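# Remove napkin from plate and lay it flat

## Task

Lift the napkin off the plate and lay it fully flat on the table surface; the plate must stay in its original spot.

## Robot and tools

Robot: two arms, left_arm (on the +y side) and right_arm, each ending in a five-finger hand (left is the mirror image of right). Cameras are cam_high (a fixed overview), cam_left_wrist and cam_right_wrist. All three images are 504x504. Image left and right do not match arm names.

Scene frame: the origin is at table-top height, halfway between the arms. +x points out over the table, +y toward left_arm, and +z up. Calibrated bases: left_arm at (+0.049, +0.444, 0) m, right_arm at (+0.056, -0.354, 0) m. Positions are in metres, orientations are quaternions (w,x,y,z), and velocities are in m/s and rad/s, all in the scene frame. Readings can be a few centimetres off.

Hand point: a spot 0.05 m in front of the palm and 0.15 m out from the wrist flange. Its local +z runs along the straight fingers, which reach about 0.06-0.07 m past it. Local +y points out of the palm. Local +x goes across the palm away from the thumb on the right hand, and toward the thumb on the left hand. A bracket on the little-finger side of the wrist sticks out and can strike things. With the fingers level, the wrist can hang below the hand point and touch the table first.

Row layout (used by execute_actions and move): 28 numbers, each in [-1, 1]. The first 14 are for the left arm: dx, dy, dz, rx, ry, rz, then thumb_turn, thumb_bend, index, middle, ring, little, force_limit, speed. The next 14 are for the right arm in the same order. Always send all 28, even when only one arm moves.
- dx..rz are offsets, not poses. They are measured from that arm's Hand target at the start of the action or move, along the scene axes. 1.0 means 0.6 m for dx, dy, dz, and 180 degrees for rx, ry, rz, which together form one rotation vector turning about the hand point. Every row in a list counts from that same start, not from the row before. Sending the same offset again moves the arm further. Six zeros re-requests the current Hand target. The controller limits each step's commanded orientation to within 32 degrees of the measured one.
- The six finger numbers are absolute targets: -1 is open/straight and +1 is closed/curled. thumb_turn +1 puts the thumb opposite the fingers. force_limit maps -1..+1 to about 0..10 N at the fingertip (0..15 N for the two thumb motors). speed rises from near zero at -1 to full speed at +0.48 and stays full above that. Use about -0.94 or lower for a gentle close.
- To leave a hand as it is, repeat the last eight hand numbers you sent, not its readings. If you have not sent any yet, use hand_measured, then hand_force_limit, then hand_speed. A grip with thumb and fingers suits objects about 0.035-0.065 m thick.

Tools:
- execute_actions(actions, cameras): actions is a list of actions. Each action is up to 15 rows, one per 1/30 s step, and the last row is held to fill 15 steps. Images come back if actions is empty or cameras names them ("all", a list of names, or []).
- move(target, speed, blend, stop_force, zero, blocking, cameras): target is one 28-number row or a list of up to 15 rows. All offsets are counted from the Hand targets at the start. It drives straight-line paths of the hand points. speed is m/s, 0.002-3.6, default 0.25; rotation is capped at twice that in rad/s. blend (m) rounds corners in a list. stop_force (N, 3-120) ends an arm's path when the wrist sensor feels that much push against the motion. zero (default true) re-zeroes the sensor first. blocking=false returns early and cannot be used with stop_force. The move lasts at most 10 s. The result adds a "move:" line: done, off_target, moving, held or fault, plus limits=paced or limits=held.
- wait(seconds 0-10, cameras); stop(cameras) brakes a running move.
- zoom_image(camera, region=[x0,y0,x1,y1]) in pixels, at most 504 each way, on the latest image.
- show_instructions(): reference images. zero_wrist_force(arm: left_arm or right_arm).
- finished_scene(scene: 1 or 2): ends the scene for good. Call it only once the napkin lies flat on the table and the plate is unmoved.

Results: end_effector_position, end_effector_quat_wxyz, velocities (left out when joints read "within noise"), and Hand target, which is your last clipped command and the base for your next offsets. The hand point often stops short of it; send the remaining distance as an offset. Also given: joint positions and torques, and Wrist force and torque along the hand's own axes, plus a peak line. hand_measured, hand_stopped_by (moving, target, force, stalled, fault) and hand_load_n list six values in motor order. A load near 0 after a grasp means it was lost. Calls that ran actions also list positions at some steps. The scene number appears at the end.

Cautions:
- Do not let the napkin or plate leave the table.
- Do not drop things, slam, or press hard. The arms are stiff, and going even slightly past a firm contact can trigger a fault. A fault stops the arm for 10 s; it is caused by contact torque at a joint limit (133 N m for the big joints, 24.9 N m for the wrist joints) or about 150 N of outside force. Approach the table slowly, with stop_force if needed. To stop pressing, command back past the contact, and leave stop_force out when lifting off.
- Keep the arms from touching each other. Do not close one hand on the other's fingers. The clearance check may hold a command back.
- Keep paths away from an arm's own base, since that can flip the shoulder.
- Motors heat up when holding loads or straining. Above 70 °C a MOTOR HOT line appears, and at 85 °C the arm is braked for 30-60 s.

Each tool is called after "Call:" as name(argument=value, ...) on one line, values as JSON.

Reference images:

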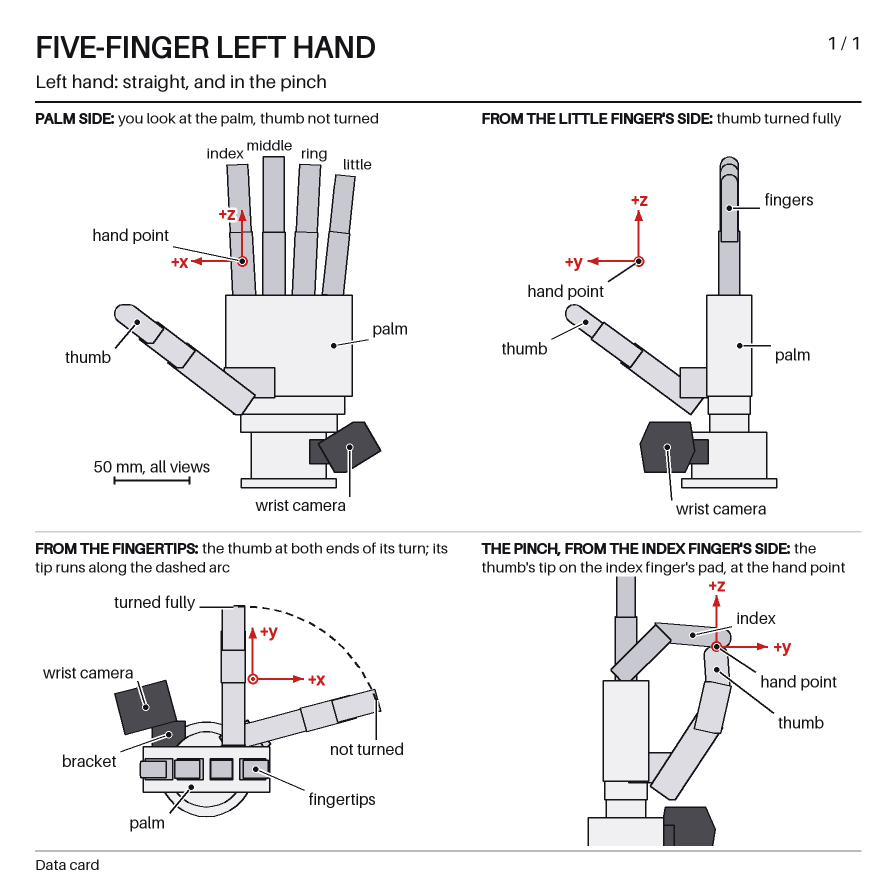

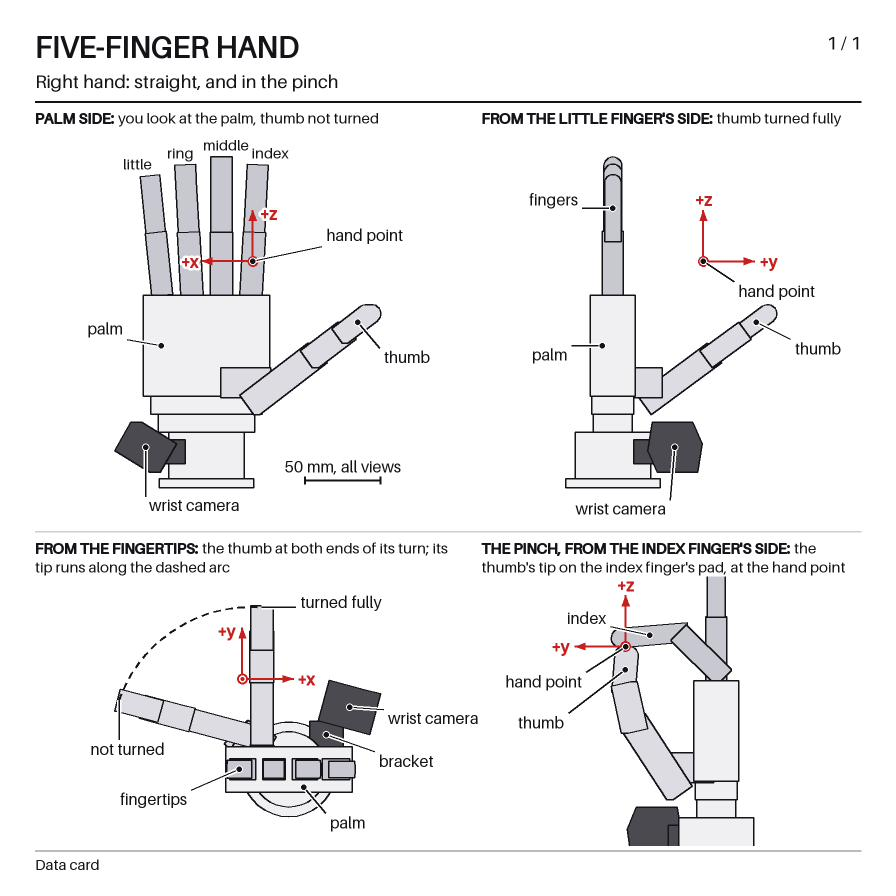

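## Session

Call:
execute_actions(actions=[])

Scene clock: 0.00 s.
left_arm: end_effector_position=(-0.0346, +0.0623, +0.1960) hand_measured=(-1.000, -1.000, -1.000, -1.000, -1.000, -1.000) hand_load_n=(+0.0, +0.0, +0.0, +0.0, +0.0, +0.0) hand_stopped_by=(target, target, target, target, target, target) hand_force_limit=0.00 hand_speed=-0.80 end_effector_quat_wxyz=(-0.044, +0.726, -0.687, +0.010) | right_arm: end_effector_position=(+0.5428, -0.2263, +0.3661) hand_measured=(-1.000, -1.000, -1.000, -1.000, -1.000, -1.000) hand_load_n=(+0.0, +0.0, +0.0, +0.0, +0.0, +0.0) hand_stopped_by=(target, target, target, target, target, target) hand_force_limit=0.00 hand_speed=-0.80 end_effector_quat_wxyz=(-0.182, -0.088, +0.979, -0.033)
Joint positions: left_arm=[1.867 -1.734 -1.755 1.888 -1.655 1.769] | right_arm=[-0.075 -0.921 0.724 2.12 1.697 -1.81]
Joint velocities: within noise
Joint torques (N m): no reading
Wrist force (N): no reading
Wrist torque (N m): no reading
Wrist force, peak (N): no reading
Hand target: left_arm -0.0346, +0.0623, +0.1960; -0.044, +0.726, -0.687, +0.010 | right_arm +0.5428, -0.2263, +0.3661; -0.182, -0.088, +0.979, -0.033

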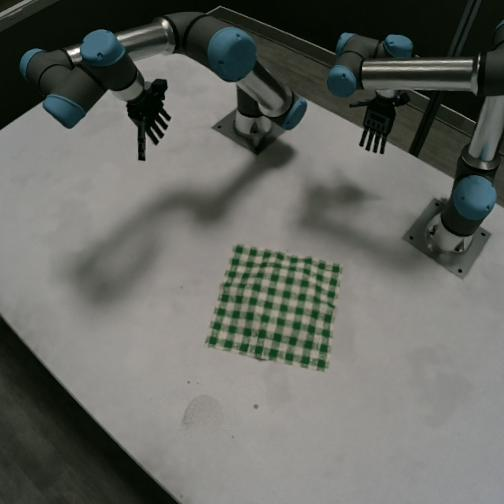

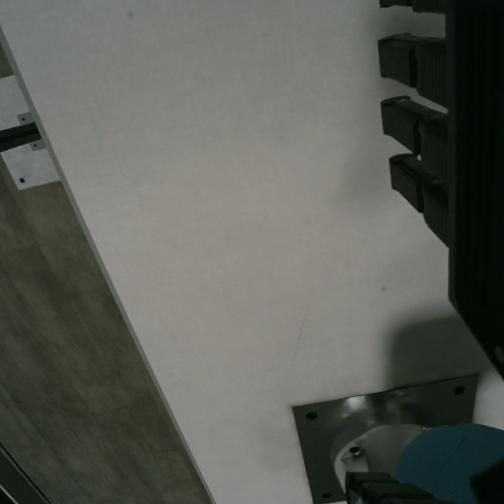

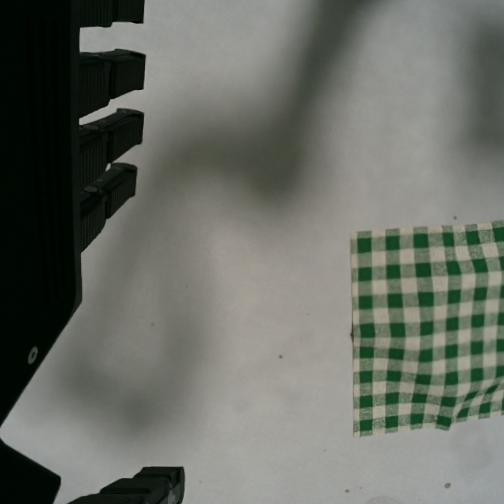

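Call:
move(target=[0.642,0.313,0.173,-0.1208,-0.1045,-0.5121,-1,-1,-1,-1,-1,-1,0,-0.8,0.178,0.21,-0.193,0.194,-0.2164,0.9319,-1,-1,-1,-1,-1,-1,0,-0.8], speed=0.5, cameras=["all"])

Call:
zoom_image(camera="cam_high", region=[170, 200, 370, 400])

Scene clock: 107.43 s.
left_arm: end_effector_position=(+0.3506, +0.2501, +0.2999) hand_measured=(-1.000, -1.000, -1.000, -1.000, -1.000, -1.000) hand_load_n=(+0.0, +0.0, +0.0, +0.0, +0.0, +0.0) hand_stopped_by=(target, target, target, target, target, target) hand_force_limit=0.00 hand_speed=-0.80 end_effector_quat_wxyz=(+0.000, +0.000, +0.966, -0.259) | right_arm: end_effector_position=(+0.6496, -0.1003, +0.2502) hand_measured=(-1.000, -1.000, -1.000, -1.000, -1.000, -1.000) hand_load_n=(+0.0, +0.0, +0.0, +0.0, +0.0, +0.0) hand_stopped_by=(target, target, target, target, target, target) hand_force_limit=0.00 hand_speed=-0.80 end_effector_quat_wxyz=(-0.259, +0.966, +0.001, +0.000) end_effector_velocity=(+0.000, +0.000, +0.000) end_effector_angular_velocity=(+0.000, -0.002, +0.004)
Joint positions: left_arm=[3.219 -1.659 -1.588 1.656 -1.048 4.754] | right_arm=[0.082 -0.563 0.273 1.816 1.048 -4.627]
Joint velocities: left_arm=[within noise] | right_arm=[0 0 0 0 0 -0.005]
Joint torques (N m): left_arm=[-1.94 17.67 12.39 -2.81 -0.55 1.17] | right_arm=[2.06 -74.33 -8.4 0.86 -1.03 -1.56]
Wrist force (N): left_arm=[0.0 0.1 0.1] | right_arm=[0.2 0.1 -0.3]
Wrist torque (N m): left_arm=[0.01 0.10 0.26] | right_arm=[0.07 -0.03 -0.04]
Wrist force, peak (N): left_arm=[0.6 1.0 0.3] | right_arm=[0.4 0.6 0.6]
Hand target: left_arm +0.3506, +0.2501, +0.2998; +0.000, +0.000, +0.966, -0.259 | right_arm +0.6496, -0.1003, +0.2503; -0.259, +0.966, +0.001, +0.001
Off the commanded pose: left_arm 0.000 m, 0 deg | right_arm 0.000 m, 0 deg.
move: done

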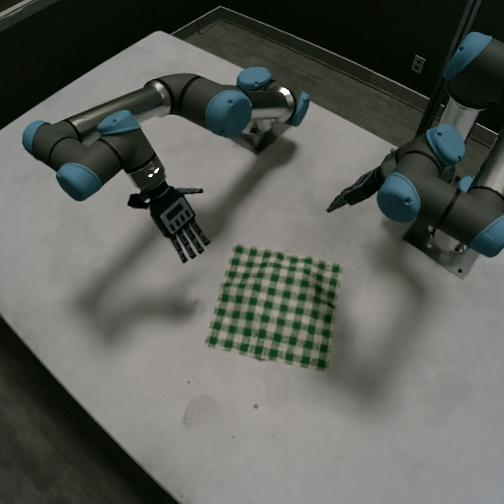

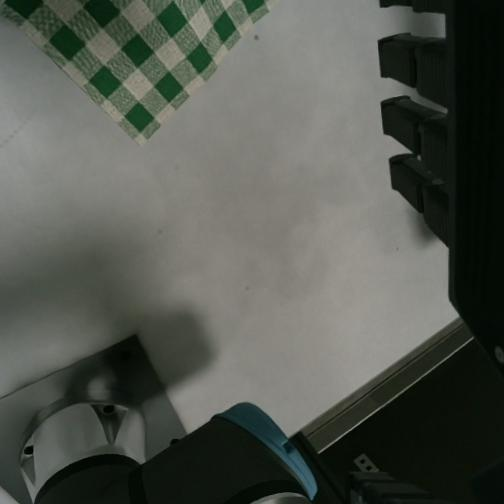

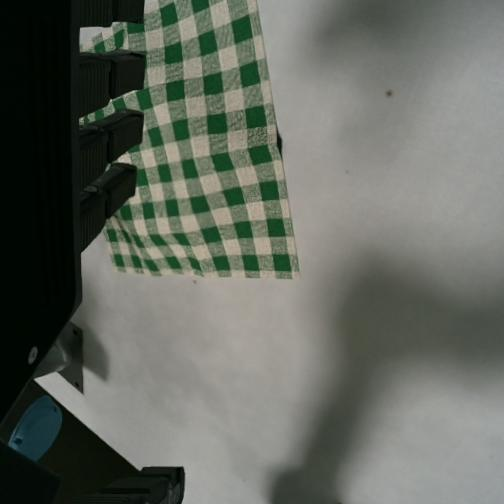

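Scaled by 2.520.

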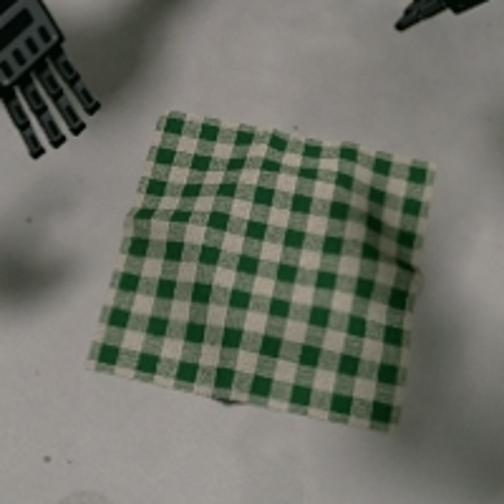

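Call:
move(target=[0.234,-0.26,-0.3,0,0,0,-1,-1,-1,-1,-1,-1,0,-0.8,0.097,0.267,-0.25,0,0,0,-1,-1,-1,-1,-1,-1,0,-0.8], speed=0.3, cameras=["all"])

Call:
zoom_image(camera="cam_high", region=[170, 200, 370, 400])

Scene clock: 116.67 s.
left_arm: end_effector_position=(+0.4909, +0.0942, +0.1198) hand_measured=(-1.000, -1.000, -1.000, -1.000, -1.000, -1.000) hand_load_n=(+0.0, +0.0, +0.0, +0.0, +0.0, +0.0) hand_stopped_by=(target, target, target, target, target, target) hand_force_limit=0.00 hand_speed=-0.80 end_effector_quat_wxyz=(+0.000, +0.000, +0.966, -0.258) | right_arm: end_effector_position=(+0.7066, +0.0592, +0.0999) hand_measured=(-1.000, -1.000, -1.000, -1.000, -1.000, -1.000) hand_load_n=(+0.0, +0.0, +0.0, +0.0, +0.0, +0.0) hand_stopped_by=(target, target, target, target, target, target) hand_force_limit=0.00 hand_speed=-0.80 end_effector_quat_wxyz=(-0.305, +0.948, -0.008, +0.089)
Joint positions: left_arm=[2.898 -2.218 -1.231 2.039 -1.071 4.387] | right_arm=[0.279 -0.282 0.035 1.433 1.036 -4.316]
Joint torques (N m): left_arm=[-2.63 36.6 32.84 -0.36 2.3 -1.1] | right_arm=[1.58 -74.3 -15.74 -0.63 -2.28 -1.07]
Wrist force (N): left_arm=[0.3 -0.1 0.2] | right_arm=[-0.1 -0.1 -0.2]
Wrist torque (N m): left_arm=[-0.04 0.02 0.13] | right_arm=[0.03 0.03 0.05]
Wrist force, peak (N): left_arm=[1.2 0.8 -1.8] | right_arm=[-0.3 0.3 -2.0]
Hand target: left_arm +0.4910, +0.0941, +0.1198; +0.000, +0.000, +0.966, -0.259 | right_arm +0.7078, +0.0599, +0.1003; -0.259, +0.966, +0.001, +0.001
Off the commanded pose: left_arm 0.000 m, 0 deg | right_arm 0.001 m, 12 deg.
elbow stopped short (right arm): the move would have taken joint 3 (elbow) straighter than the controller allows.
move: off_target (right_arm)

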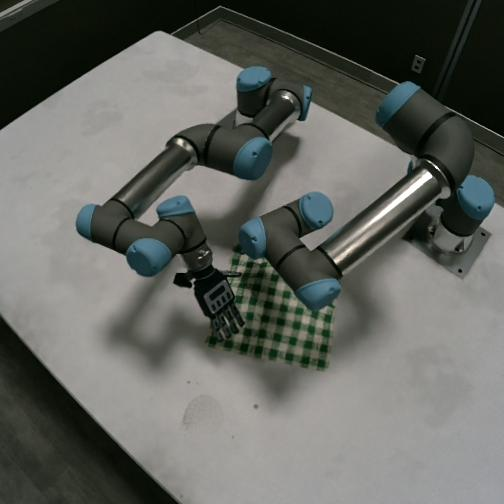

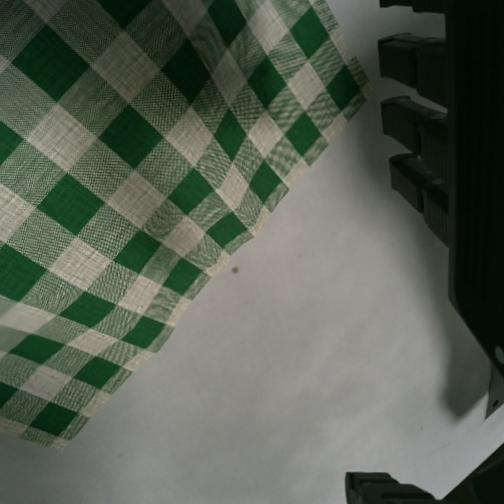

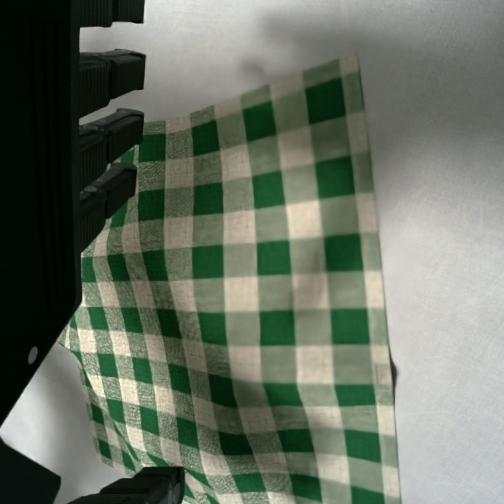

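Scaled by 2.520.

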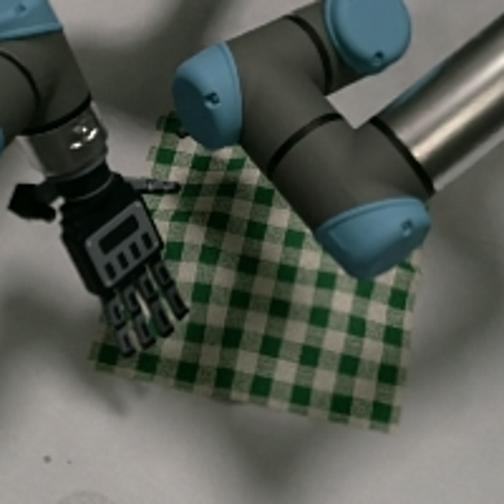

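Call:
move(target=[[0.048,0.177,0.134,0,0,0.2222,-1,-1,-1,-1,-1,-1,0,-0.8,-0.146,-0.3,0.066,0,0,0,-1,-1,-1,-1,-1,-1,0,-0.8],[0.278,0.172,-0.033,0,0,0.2222,-1,-1,-1,-1,-1,-1,0,-0.8,-0.361,-0.2265,-0.034,0,0,0,-1,-1,-1,-1,-1,-1,0,-0.8]], speed=0.3, blend=0.02, cameras=["all"])

Call:
zoom_image(camera="cam_high", region=[170, 200, 370, 400])

Scene clock: 180.63 s.
left_arm: end_effector_position=(+0.6577, +0.1973, +0.1000) hand_measured=(-1.000, -1.000, -1.000, -1.000, -1.000, -1.000) hand_load_n=(+0.0, +0.0, +0.0, +0.0, +0.0, +0.0) hand_stopped_by=(target, target, target, target, target, target) hand_force_limit=0.00 hand_speed=-0.80 end_effector_quat_wxyz=(+0.089, -0.330, +0.908, -0.243) | right_arm: end_effector_position=(+0.4913, -0.0761, +0.0799) hand_measured=(-1.000, -1.000, -1.000, -1.000, -1.000, -1.000) hand_load_n=(+0.0, +0.0, +0.0, +0.0, +0.0, +0.0) hand_stopped_by=(target, target, target, target, target, target) hand_force_limit=0.00 hand_speed=-0.80 end_effector_quat_wxyz=(-0.259, +0.966, +0.001, +0.001) end_effector_velocity=(+0.000, +0.000, -0.001) end_effector_angular_velocity=(+0.001, -0.003, +0.001)
Joint positions: left_arm=[3.119 -2.366 -0.972 2.146 -1.202 3.879] | right_arm=[0.157 -0.969 1.439 1.014 1.053 -4.541]
Joint velocities: left_arm=[within noise] | right_arm=[0 0 0.002 -0.005 0 -0.001]
Joint torques (N m): left_arm=[-6.77 42.5 34.01 -0.44 -1.04 0.06] | right_arm=[5.08 -44.18 -6.38 0.14 -2 0.77]
Wrist force (N): left_arm=[0.2 -0.3 0.3] | right_arm=[-0.1 -0.3 -0.1]
Wrist torque (N m): left_arm=[-0.09 0.05 0.13] | right_arm=[0.06 -0.02 0.01]
Wrist force, peak (N): left_arm=[1.1 0.5 -2.7] | right_arm=[1.5 0.9 -1.8]
Hand target: left_arm +0.6578, +0.1973, +0.1000; +0.089, -0.330, +0.908, -0.243 | right_arm +0.4912, -0.0760, +0.0799; -0.259, +0.966, +0.001, +0.001
Off the commanded pose: left_arm 0.000 m, 0 deg | right_arm 0.000 m, 0 deg.
move: done

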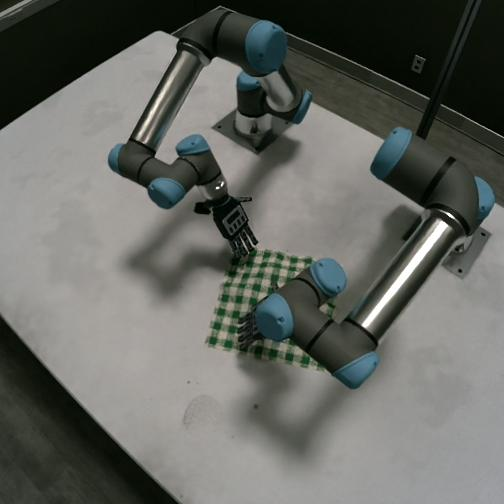

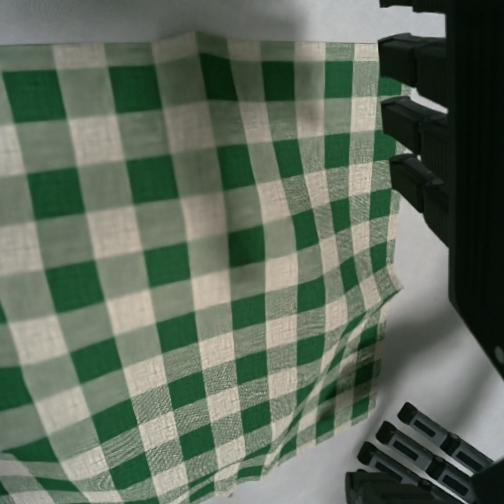

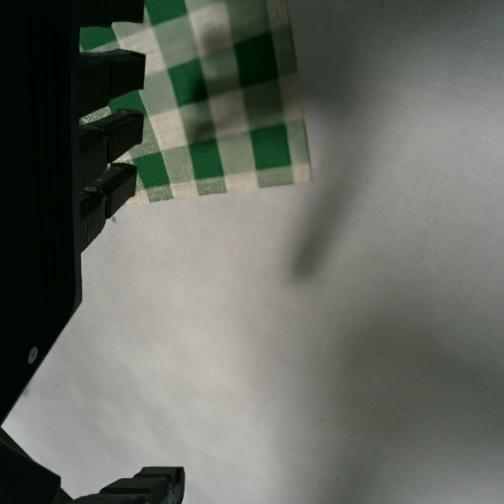

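Scaled by 2.520.

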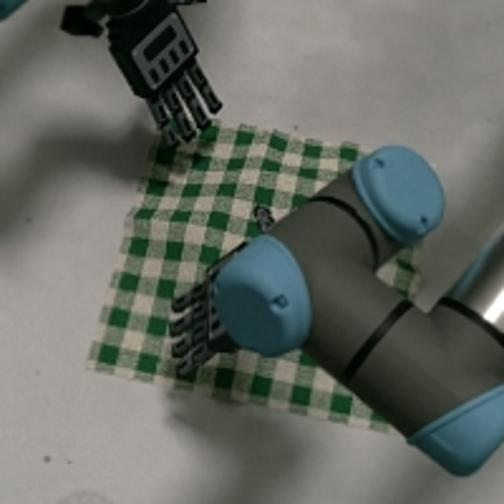

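Call:
move(target=[0.008,-0.05,-0.088,0,0,0,-1,-1,-1,-1,-1,-1,0,-0.8,0,-0.017,-0.058,0,0,0,-1,-1,-1,-1,-1,-1,0,-0.8], speed=0.15, cameras=["all"])

Call:
zoom_image(camera="cam_high", region=[170, 200, 370, 400])

Scene clock: 192.87 s.
left_arm: end_effector_position=(+0.6626, +0.1673, +0.0473) hand_measured=(-1.000, -1.000, -1.000, -1.000, -1.000, -1.000) hand_load_n=(-0.5, +0.0, +0.0, +0.0, +0.0, +0.0) hand_stopped_by=(target, target, target, target, target, target) hand_force_limit=0.00 hand_speed=-0.80 end_effector_quat_wxyz=(+0.089, -0.330, +0.908, -0.243) | right_arm: end_effector_position=(+0.4912, -0.0863, +0.0450) hand_measured=(-1.000, -1.000, -1.000, -1.000, -1.000, -1.000) hand_load_n=(-0.5, +0.0, +0.0, +0.0, +0.0, +0.0) hand_stopped_by=(target, target, target, target, target, target) hand_force_limit=0.00 hand_speed=-0.80 end_effector_quat_wxyz=(-0.259, +0.966, +0.001, +0.000)
Joint positions: left_arm=[3.07 -2.437 -0.977 2.239 -1.22 3.83] | right_arm=[0.136 -0.936 1.488 0.945 1.051 -4.565]
Joint torques (N m): left_arm=[3.97 44.62 26.98 -1.04 2.11 0.45] | right_arm=[9.17 -59.51 -24.24 1.87 -1.47 1.47]
Wrist force (N): left_arm=[0.3 -0.4 0.1] | right_arm=[0.3 0.2 -0.3]
Wrist torque (N m): left_arm=[-0.08 0.03 0.17] | right_arm=[0.11 -0.07 0.01]
Wrist force, peak (N): left_arm=[0.8 0.0 1.6] | right_arm=[0.2 -0.9 -0.7]
Hand target: left_arm +0.6626, +0.1673, +0.0472; +0.089, -0.330, +0.908, -0.243 | right_arm +0.4912, -0.0862, +0.0451; -0.259, +0.966, +0.001, +0.001
Off the commanded pose: left_arm 0.000 m, 0 deg | right_arm 0.000 m, 0 deg.
move: done

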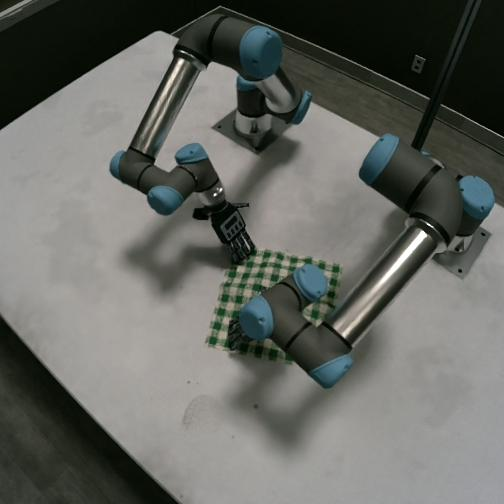

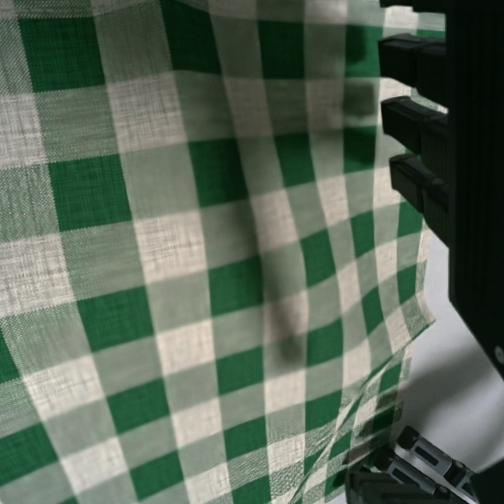

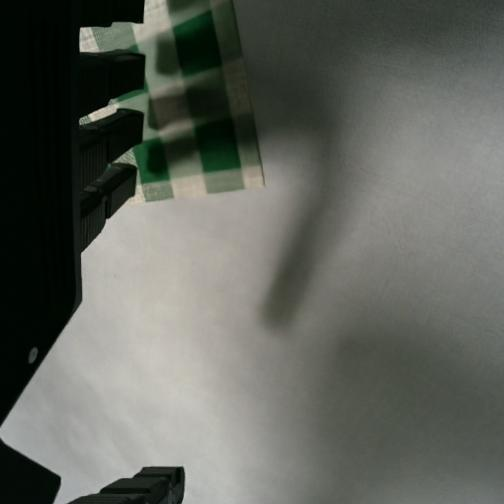

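Scaled by 2.520.

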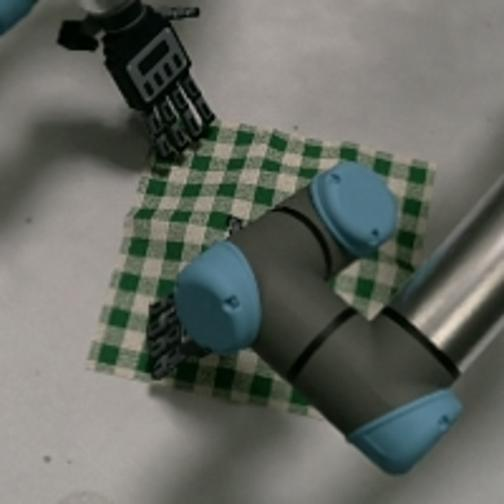

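Call:
move(target=[0,0,-0.045,0,0,0,-1,-1,-1,-1,-1,-1,0,-0.8,0,0,-0.045,0,0,0,-1,-1,-1,-1,-1,-1,0,-0.8], speed=0.008, stop_force=3, cameras=["all"])

Scene clock: 202.30 s.
left_arm: end_effector_position=(+0.6626, +0.1673, +0.0323) hand_measured=(-1.000, -1.000, -1.000, -1.000, -1.000, -1.000) hand_load_n=(+0.0, +0.0, +0.0, +0.5, +0.0, +0.0) hand_stopped_by=(target, target, target, target, target, target) hand_force_limit=0.00 hand_speed=-0.80 end_effector_quat_wxyz=(+0.089, -0.330, +0.908, -0.243) | right_arm: end_effector_position=(+0.4912, -0.0862, +0.0328) hand_measured=(-1.000, -1.000, -1.000, -1.000, -1.000, -1.000) hand_load_n=(+0.0, -0.5, +0.0, +0.0, +0.0, +0.0) hand_stopped_by=(target, target, target, target, target, target) hand_force_limit=0.00 hand_speed=-0.80 end_effector_quat_wxyz=(-0.259, +0.966, +0.001, +0.000)
Joint positions: left_arm=[3.07 -2.449 -0.994 2.268 -1.22 3.83] | right_arm=[0.136 -0.921 1.497 0.919 1.052 -4.565]
Joint torques (N m): left_arm=[8.69 54.22 31.63 -3.2 -0.31 -0.72] | right_arm=[8.64 -58.17 -24.56 3.36 0.66 0.96]
Wrist force (N): left_arm=[-0.1 -1.5 -3.7] | right_arm=[0.3 -1.4 -3.2]
Wrist torque (N m): left_arm=[0.26 -0.02 0.18] | right_arm=[0.31 0.05 -0.04]
Wrist force, peak (N): left_arm=[0.5 -3.0 -7.9] | right_arm=[0.4 -3.7 -8.9]
Hand target: left_arm +0.6626, +0.1673, +0.0323; +0.089, -0.330, +0.908, -0.243 (not the last commanded pose) | right_arm +0.4912, -0.0862, +0.0328; -0.259, +0.966, +0.001, +0.000 (not the last commanded pose)
Off the commanded pose: left_arm 0.012 m, 0 deg | right_arm 0.015 m, 0 deg.
move: contact (left_arm, right_arm)

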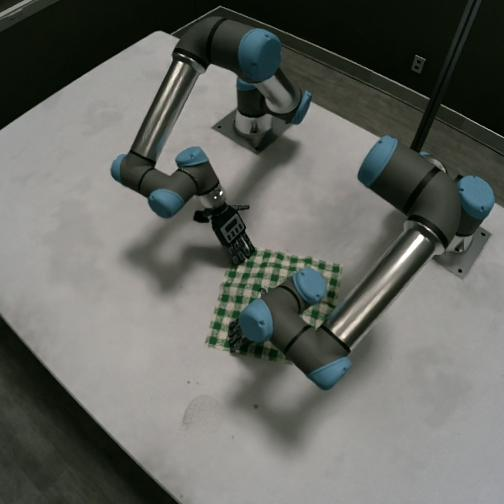

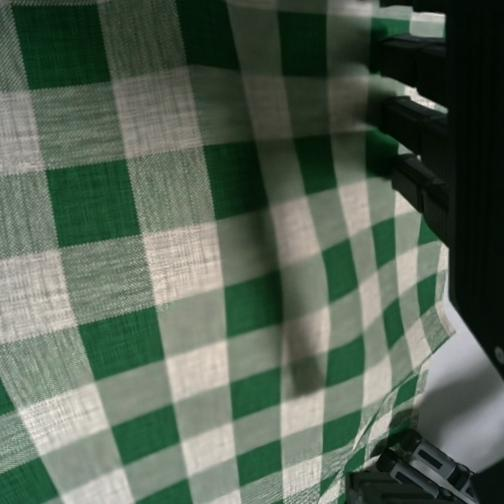

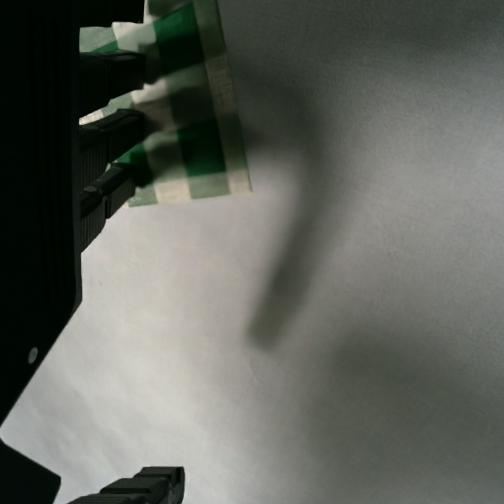

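Call:
move(target=[-0.025,-0.137,-0.0003,0,0,0,-1,-1,-1,-1,-1,-1,0,-0.8,-0.0475,-0.0863,-0.0003,0,0,0,-1,-1,-1,-1,-1,-1,0,-0.8], speed=0.06, cameras=["all"])

Call:
zoom_image(camera="cam_high", region=[150, 180, 370, 400])

Scene clock: 230.00 s.
left_arm: end_effector_position=(+0.6476, +0.0850, +0.0322) hand_measured=(-1.000, -1.000, -1.000, -1.000, -1.000, -1.000) hand_load_n=(+0.0, +0.0, +0.0, +1.0, +0.0, +0.0) hand_stopped_by=(target, target, target, target, target, target) hand_force_limit=0.00 hand_speed=-0.80 end_effector_quat_wxyz=(+0.089, -0.330, +0.908, -0.243) | right_arm: end_effector_position=(+0.4627, -0.1380, +0.0327) hand_measured=(-1.000, -1.000, -1.000, -1.000, -1.000, -1.000) hand_load_n=(-0.5, +0.0, +0.0, +0.0, +0.0, +0.0) hand_stopped_by=(target, target, target, target, target, target) hand_force_limit=0.00 hand_speed=-0.80 end_effector_quat_wxyz=(-0.259, +0.966, +0.001, +0.001)
Joint positions: left_arm=[2.934 -2.492 -0.904 2.262 -1.275 3.7] | right_arm=[0.029 -1.001 1.659 0.9 1.047 -4.688]
Joint torques (N m): left_arm=[11.37 53.87 5.86 -1.36 0.8 1.53] | right_arm=[10.93 -28.21 -24.71 1.52 -1.87 1.6]
Wrist force (N): left_arm=[2.3 -4.9 -5.7] | right_arm=[0.2 -0.1 -0.7]
Wrist torque (N m): left_arm=[0.57 0.02 0.39] | right_arm=[0.10 -0.06 -0.02]
Wrist force, peak (N): left_arm=[-0.6 -2.7 -7.9] | right_arm=[-0.2 -1.6 -4.1]
Hand target: left_arm +0.6476, +0.0851, +0.0322; +0.089, -0.330, +0.908, -0.243 | right_arm +0.4627, -0.1380, +0.0326; -0.259, +0.966, +0.001, +0.000
Off the commanded pose: left_arm 0.000 m, 0 deg | right_arm 0.000 m, 0 deg.
move: done

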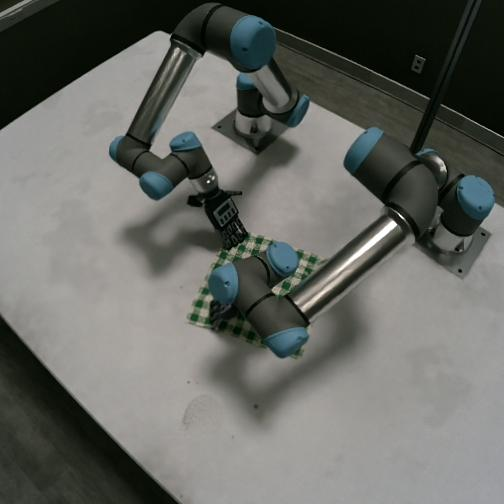

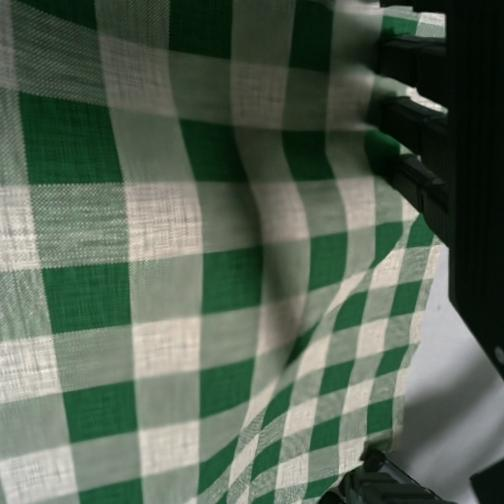

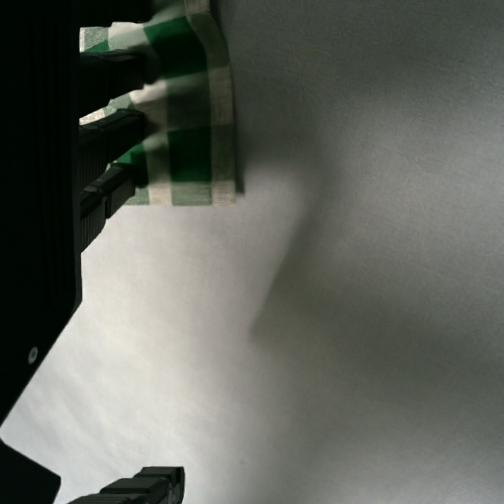

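Scaled by 2.291.

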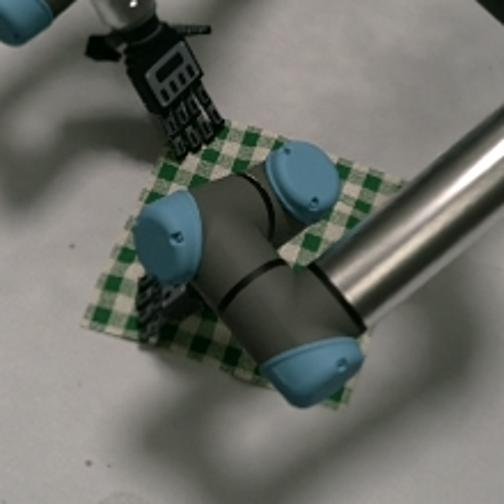

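Call:
move(target=[-0.0453,-0.152,0.0002,0,0,0,-1,-1,-1,-1,-1,-1,0,-0.8,-0.0713,-0.0983,-0.0007,0,0,0,-1,-1,-1,-1,-1,-1,0,-0.8], speed=0.06, cameras=["all"])

Call:
zoom_image(camera="cam_high", region=[130, 160, 370, 400])

Scene clock: 241.07 s.
left_arm: end_effector_position=(+0.6204, -0.0061, +0.0323) hand_measured=(-1.000, -1.000, -1.000, -1.000, -1.000, -1.000) hand_load_n=(+0.0, +0.0, +0.5, +0.5, +0.0, +0.0) hand_stopped_by=(target, target, target, target, target, target) hand_force_limit=0.00 hand_speed=-0.80 end_effector_quat_wxyz=(+0.089, -0.330, +0.908, -0.243) | right_arm: end_effector_position=(+0.4200, -0.1970, +0.0322) hand_measured=(-1.000, -1.000, -1.000, -1.000, -1.000, -1.000) hand_load_n=(+0.0, +0.0, +0.0, +0.5, +0.0, +0.0) hand_stopped_by=(target, target, target, target, target, target) hand_force_limit=0.00 hand_speed=-0.80 end_effector_quat_wxyz=(-0.259, +0.966, +0.001, +0.001)
Joint positions: left_arm=[2.785 -2.556 -0.773 2.232 -1.341 3.561] | right_arm=[-0.12 -1.097 1.852 0.888 1.051 -4.86]
Joint torques (N m): left_arm=[12.18 56.2 6.4 -0.16 1.09 1.5] | right_arm=[8.04 -22.14 -21.1 3.32 -0.2 1.76]
Wrist force (N): left_arm=[2.1 -4.2 -4.5] | right_arm=[-0.5 -0.6 -3.4]
Wrist torque (N m): left_arm=[0.49 0.00 0.38] | right_arm=[0.36 0.00 -0.06]
Wrist force, peak (N): left_arm=[-2.6 -2.4 -8.2] | right_arm=[0.7 -3.0 -3.5]
Hand target: left_arm +0.6204, -0.0061, +0.0323; +0.089, -0.330, +0.908, -0.243 | right_arm +0.4199, -0.1970, +0.0322; -0.259, +0.966, +0.001, +0.000
Off the commanded pose: left_arm 0.000 m, 0 deg | right_arm 0.000 m, 0 deg.
move: done

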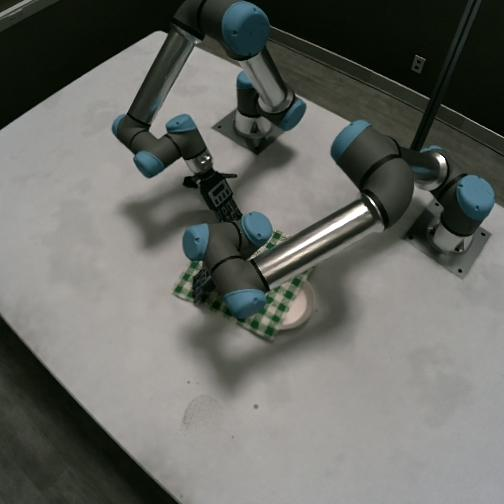

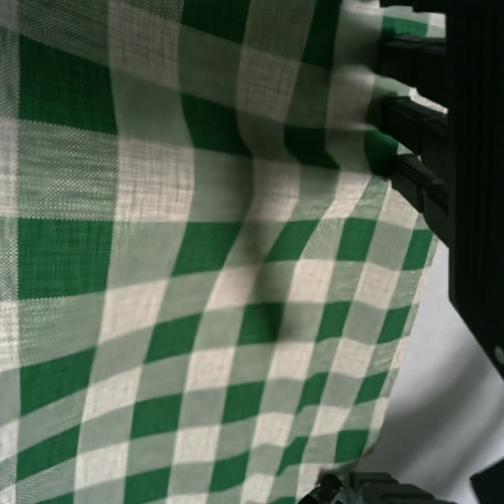

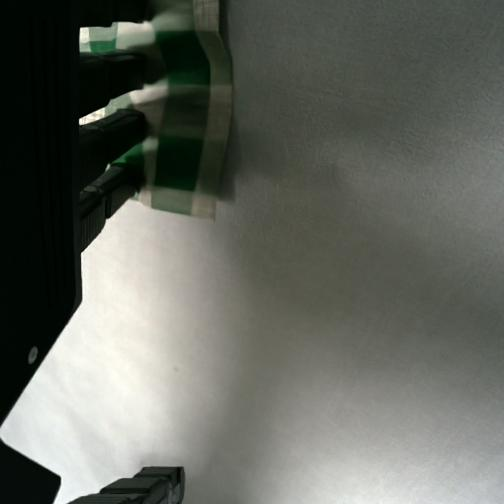

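Scaled by 2.100.

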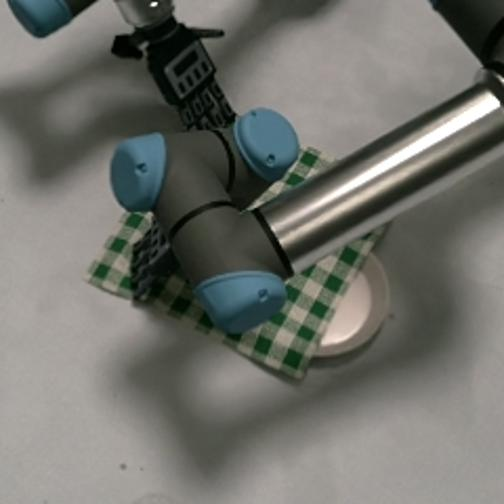

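Call:
move(target=[-0.0563,-0.15,0.0002,0,0,0,-1,-1,-1,-1,-1,-1,0,-0.8,-0.077,-0.1,0.0,0,0,0,-1,-1,-1,-1,-1,-1,0,-0.8], speed=0.06, cameras=["all"])

Call:
zoom_image(camera="cam_high", region=[120, 140, 360, 380])

Scene clock: 253.13 s.
left_arm: end_effector_position=(+0.5866, -0.0961, +0.0324) hand_measured=(-1.000, -1.000, -1.000, -1.000, -1.000, -1.000) hand_load_n=(+0.0, +0.0, +0.0, +0.5, +0.0, +0.0) hand_stopped_by=(target, target, target, target, target, target) hand_force_limit=0.00 hand_speed=-0.80 end_effector_quat_wxyz=(+0.089, -0.330, +0.908, -0.243) | right_arm: end_effector_position=(+0.3737, -0.2570, +0.0323) hand_measured=(-1.000, -1.000, -1.000, -1.000, -1.000, -1.000) hand_load_n=(+0.0, +0.0, +0.0, +0.0, +0.0, +0.0) hand_stopped_by=(target, target, target, target, target, target) hand_force_limit=0.00 hand_speed=-0.80 end_effector_quat_wxyz=(-0.259, +0.966, +0.001, +0.000)
Joint positions: left_arm=[2.642 -2.662 -0.56 2.15 -1.408 3.432] | right_arm=[-0.316 -1.181 2.031 0.902 1.076 -5.083]
Joint torques (N m): left_arm=[10.08 58.84 8.02 -0.18 0.96 1.39] | right_arm=[7.54 -15.93 -20.78 0.8 -2.48 1.46]
Wrist force (N): left_arm=[1.7 -4.0 -3.6] | right_arm=[0.1 0.0 -0.3]
Wrist torque (N m): left_arm=[0.31 0.04 0.39] | right_arm=[0.05 -0.03 -0.01]
Wrist force, peak (N): left_arm=[-1.7 -2.5 -7.3] | right_arm=[1.9 -3.6 -3.7]
Hand target: left_arm +0.5867, -0.0961, +0.0324; +0.089, -0.330, +0.908, -0.243 | right_arm +0.3737, -0.2570, +0.0322; -0.259, +0.966, +0.001, +0.000
Off the commanded pose: left_arm 0.000 m, 0 deg | right_arm 0.000 m, 0 deg.
move: done

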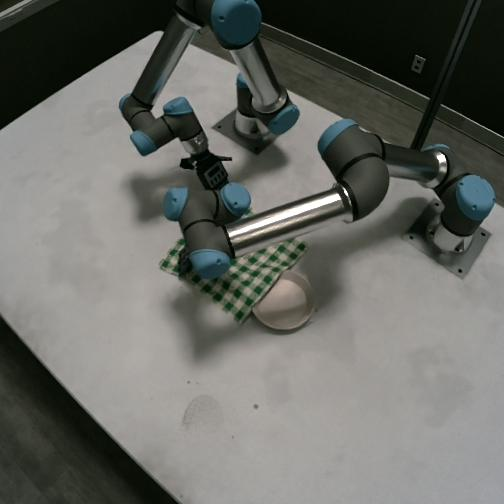

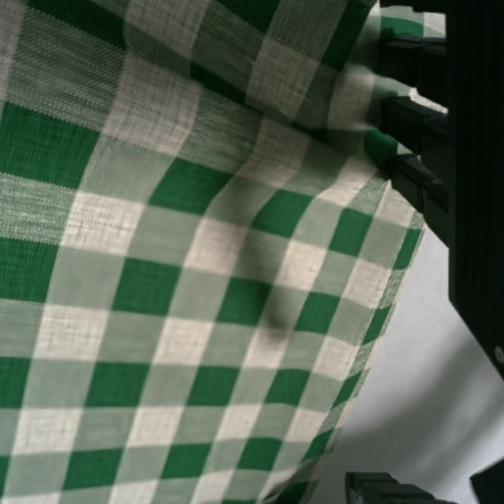

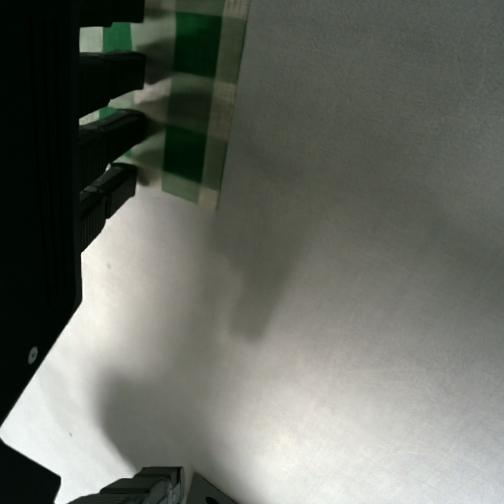

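Scaled by 2.100.

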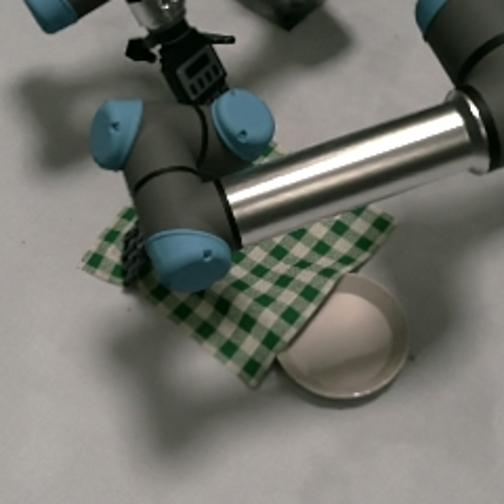

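Call:
move(target=[-0.0625,-0.1433,0.0001,0,0,0,-1,-1,-1,-1,-1,-1,0,-0.8,-0.0725,-0.1067,-0.0008,0,0,0,-1,-1,-1,-1,-1,-1,0,-0.8], speed=0.06, cameras=["all"])

Call:
zoom_image(camera="cam_high", region=[100, 120, 340, 360])

Scene clock: 268.83 s.
left_arm: end_effector_position=(+0.5487, -0.1816, +0.0323) hand_measured=(-1.000, -1.000, -1.000, -1.000, -1.000, -1.000) hand_load_n=(-0.5, +0.0, +0.0, +0.0, +0.0, +0.0) hand_stopped_by=(target, target, target, target, target, target) hand_force_limit=0.00 hand_speed=-0.80 end_effector_quat_wxyz=(+0.090, -0.330, +0.907, -0.247) end_effector_velocity=(+0.001, +0.000, +0.001) end_effector_angular_velocity=(-0.002, -0.002, +0.001) | right_arm: end_effector_position=(+0.3302, -0.3210, +0.0317) hand_measured=(-1.000, -1.000, -1.000, -1.000, -1.000, -1.000) hand_load_n=(+0.0, +0.0, +0.0, +0.0, +0.0, +0.0) hand_stopped_by=(target, target, target, target, target, target) hand_force_limit=0.00 hand_speed=-0.80 end_effector_quat_wxyz=(-0.259, +0.966, +0.001, +0.000)
Joint positions: left_arm=[2.511 -2.92 -0.035 1.907 -1.471 3.315] | right_arm=[-0.572 -1.238 2.174 0.941 1.138 -5.361]
Joint velocities: left_arm=[0.001 -0.001 0.005 -0.001 0 0] | right_arm=[within noise]
Joint torques (N m): left_arm=[8.57 52.81 33.63 -2.62 1.76 0.63] | right_arm=[-2.91 -13.48 -19.77 0.46 -2.08 -1.39]
Wrist force (N): left_arm=[0.6 0.0 -0.1] | right_arm=[-0.3 -0.5 -1.0]
Wrist torque (N m): left_arm=[0.00 -0.03 0.22] | right_arm=[0.13 0.00 -0.04]
Wrist force, peak (N): left_arm=[-1.1 -1.9 -6.1] | right_arm=[-0.3 -0.8 -2.0]
Hand target: left_arm +0.5492, -0.1821, +0.0325; +0.089, -0.330, +0.908, -0.243 | right_arm +0.3302, -0.3210, +0.0317; -0.259, +0.966, +0.001, +0.000
Off the commanded pose: left_arm 0.001 m, 0 deg | right_arm 0.000 m, 0 deg.
elbow stopped short (left arm): the move would have taken joint 3 (elbow) straighter than the controller allows.
move: done

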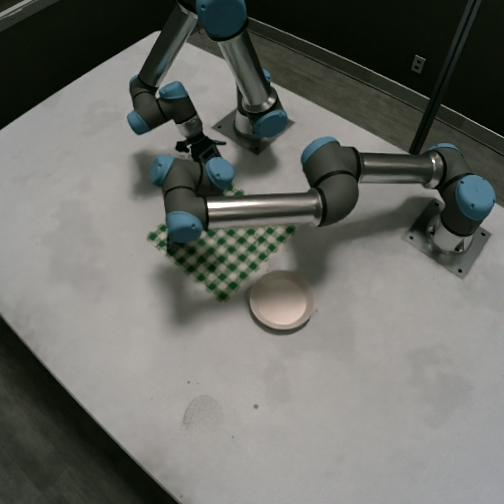

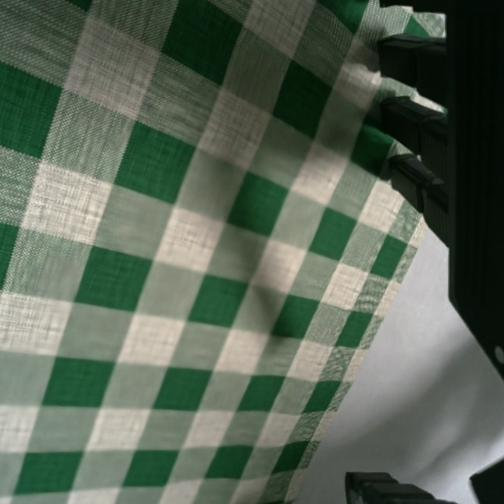

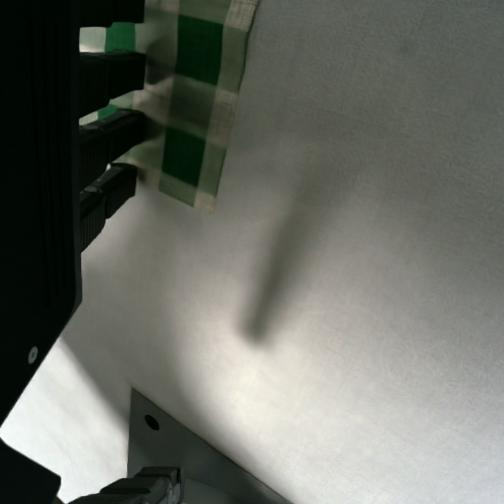

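Scaled by 2.100.

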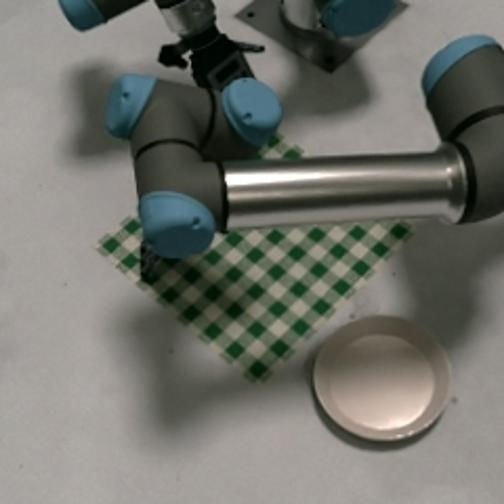

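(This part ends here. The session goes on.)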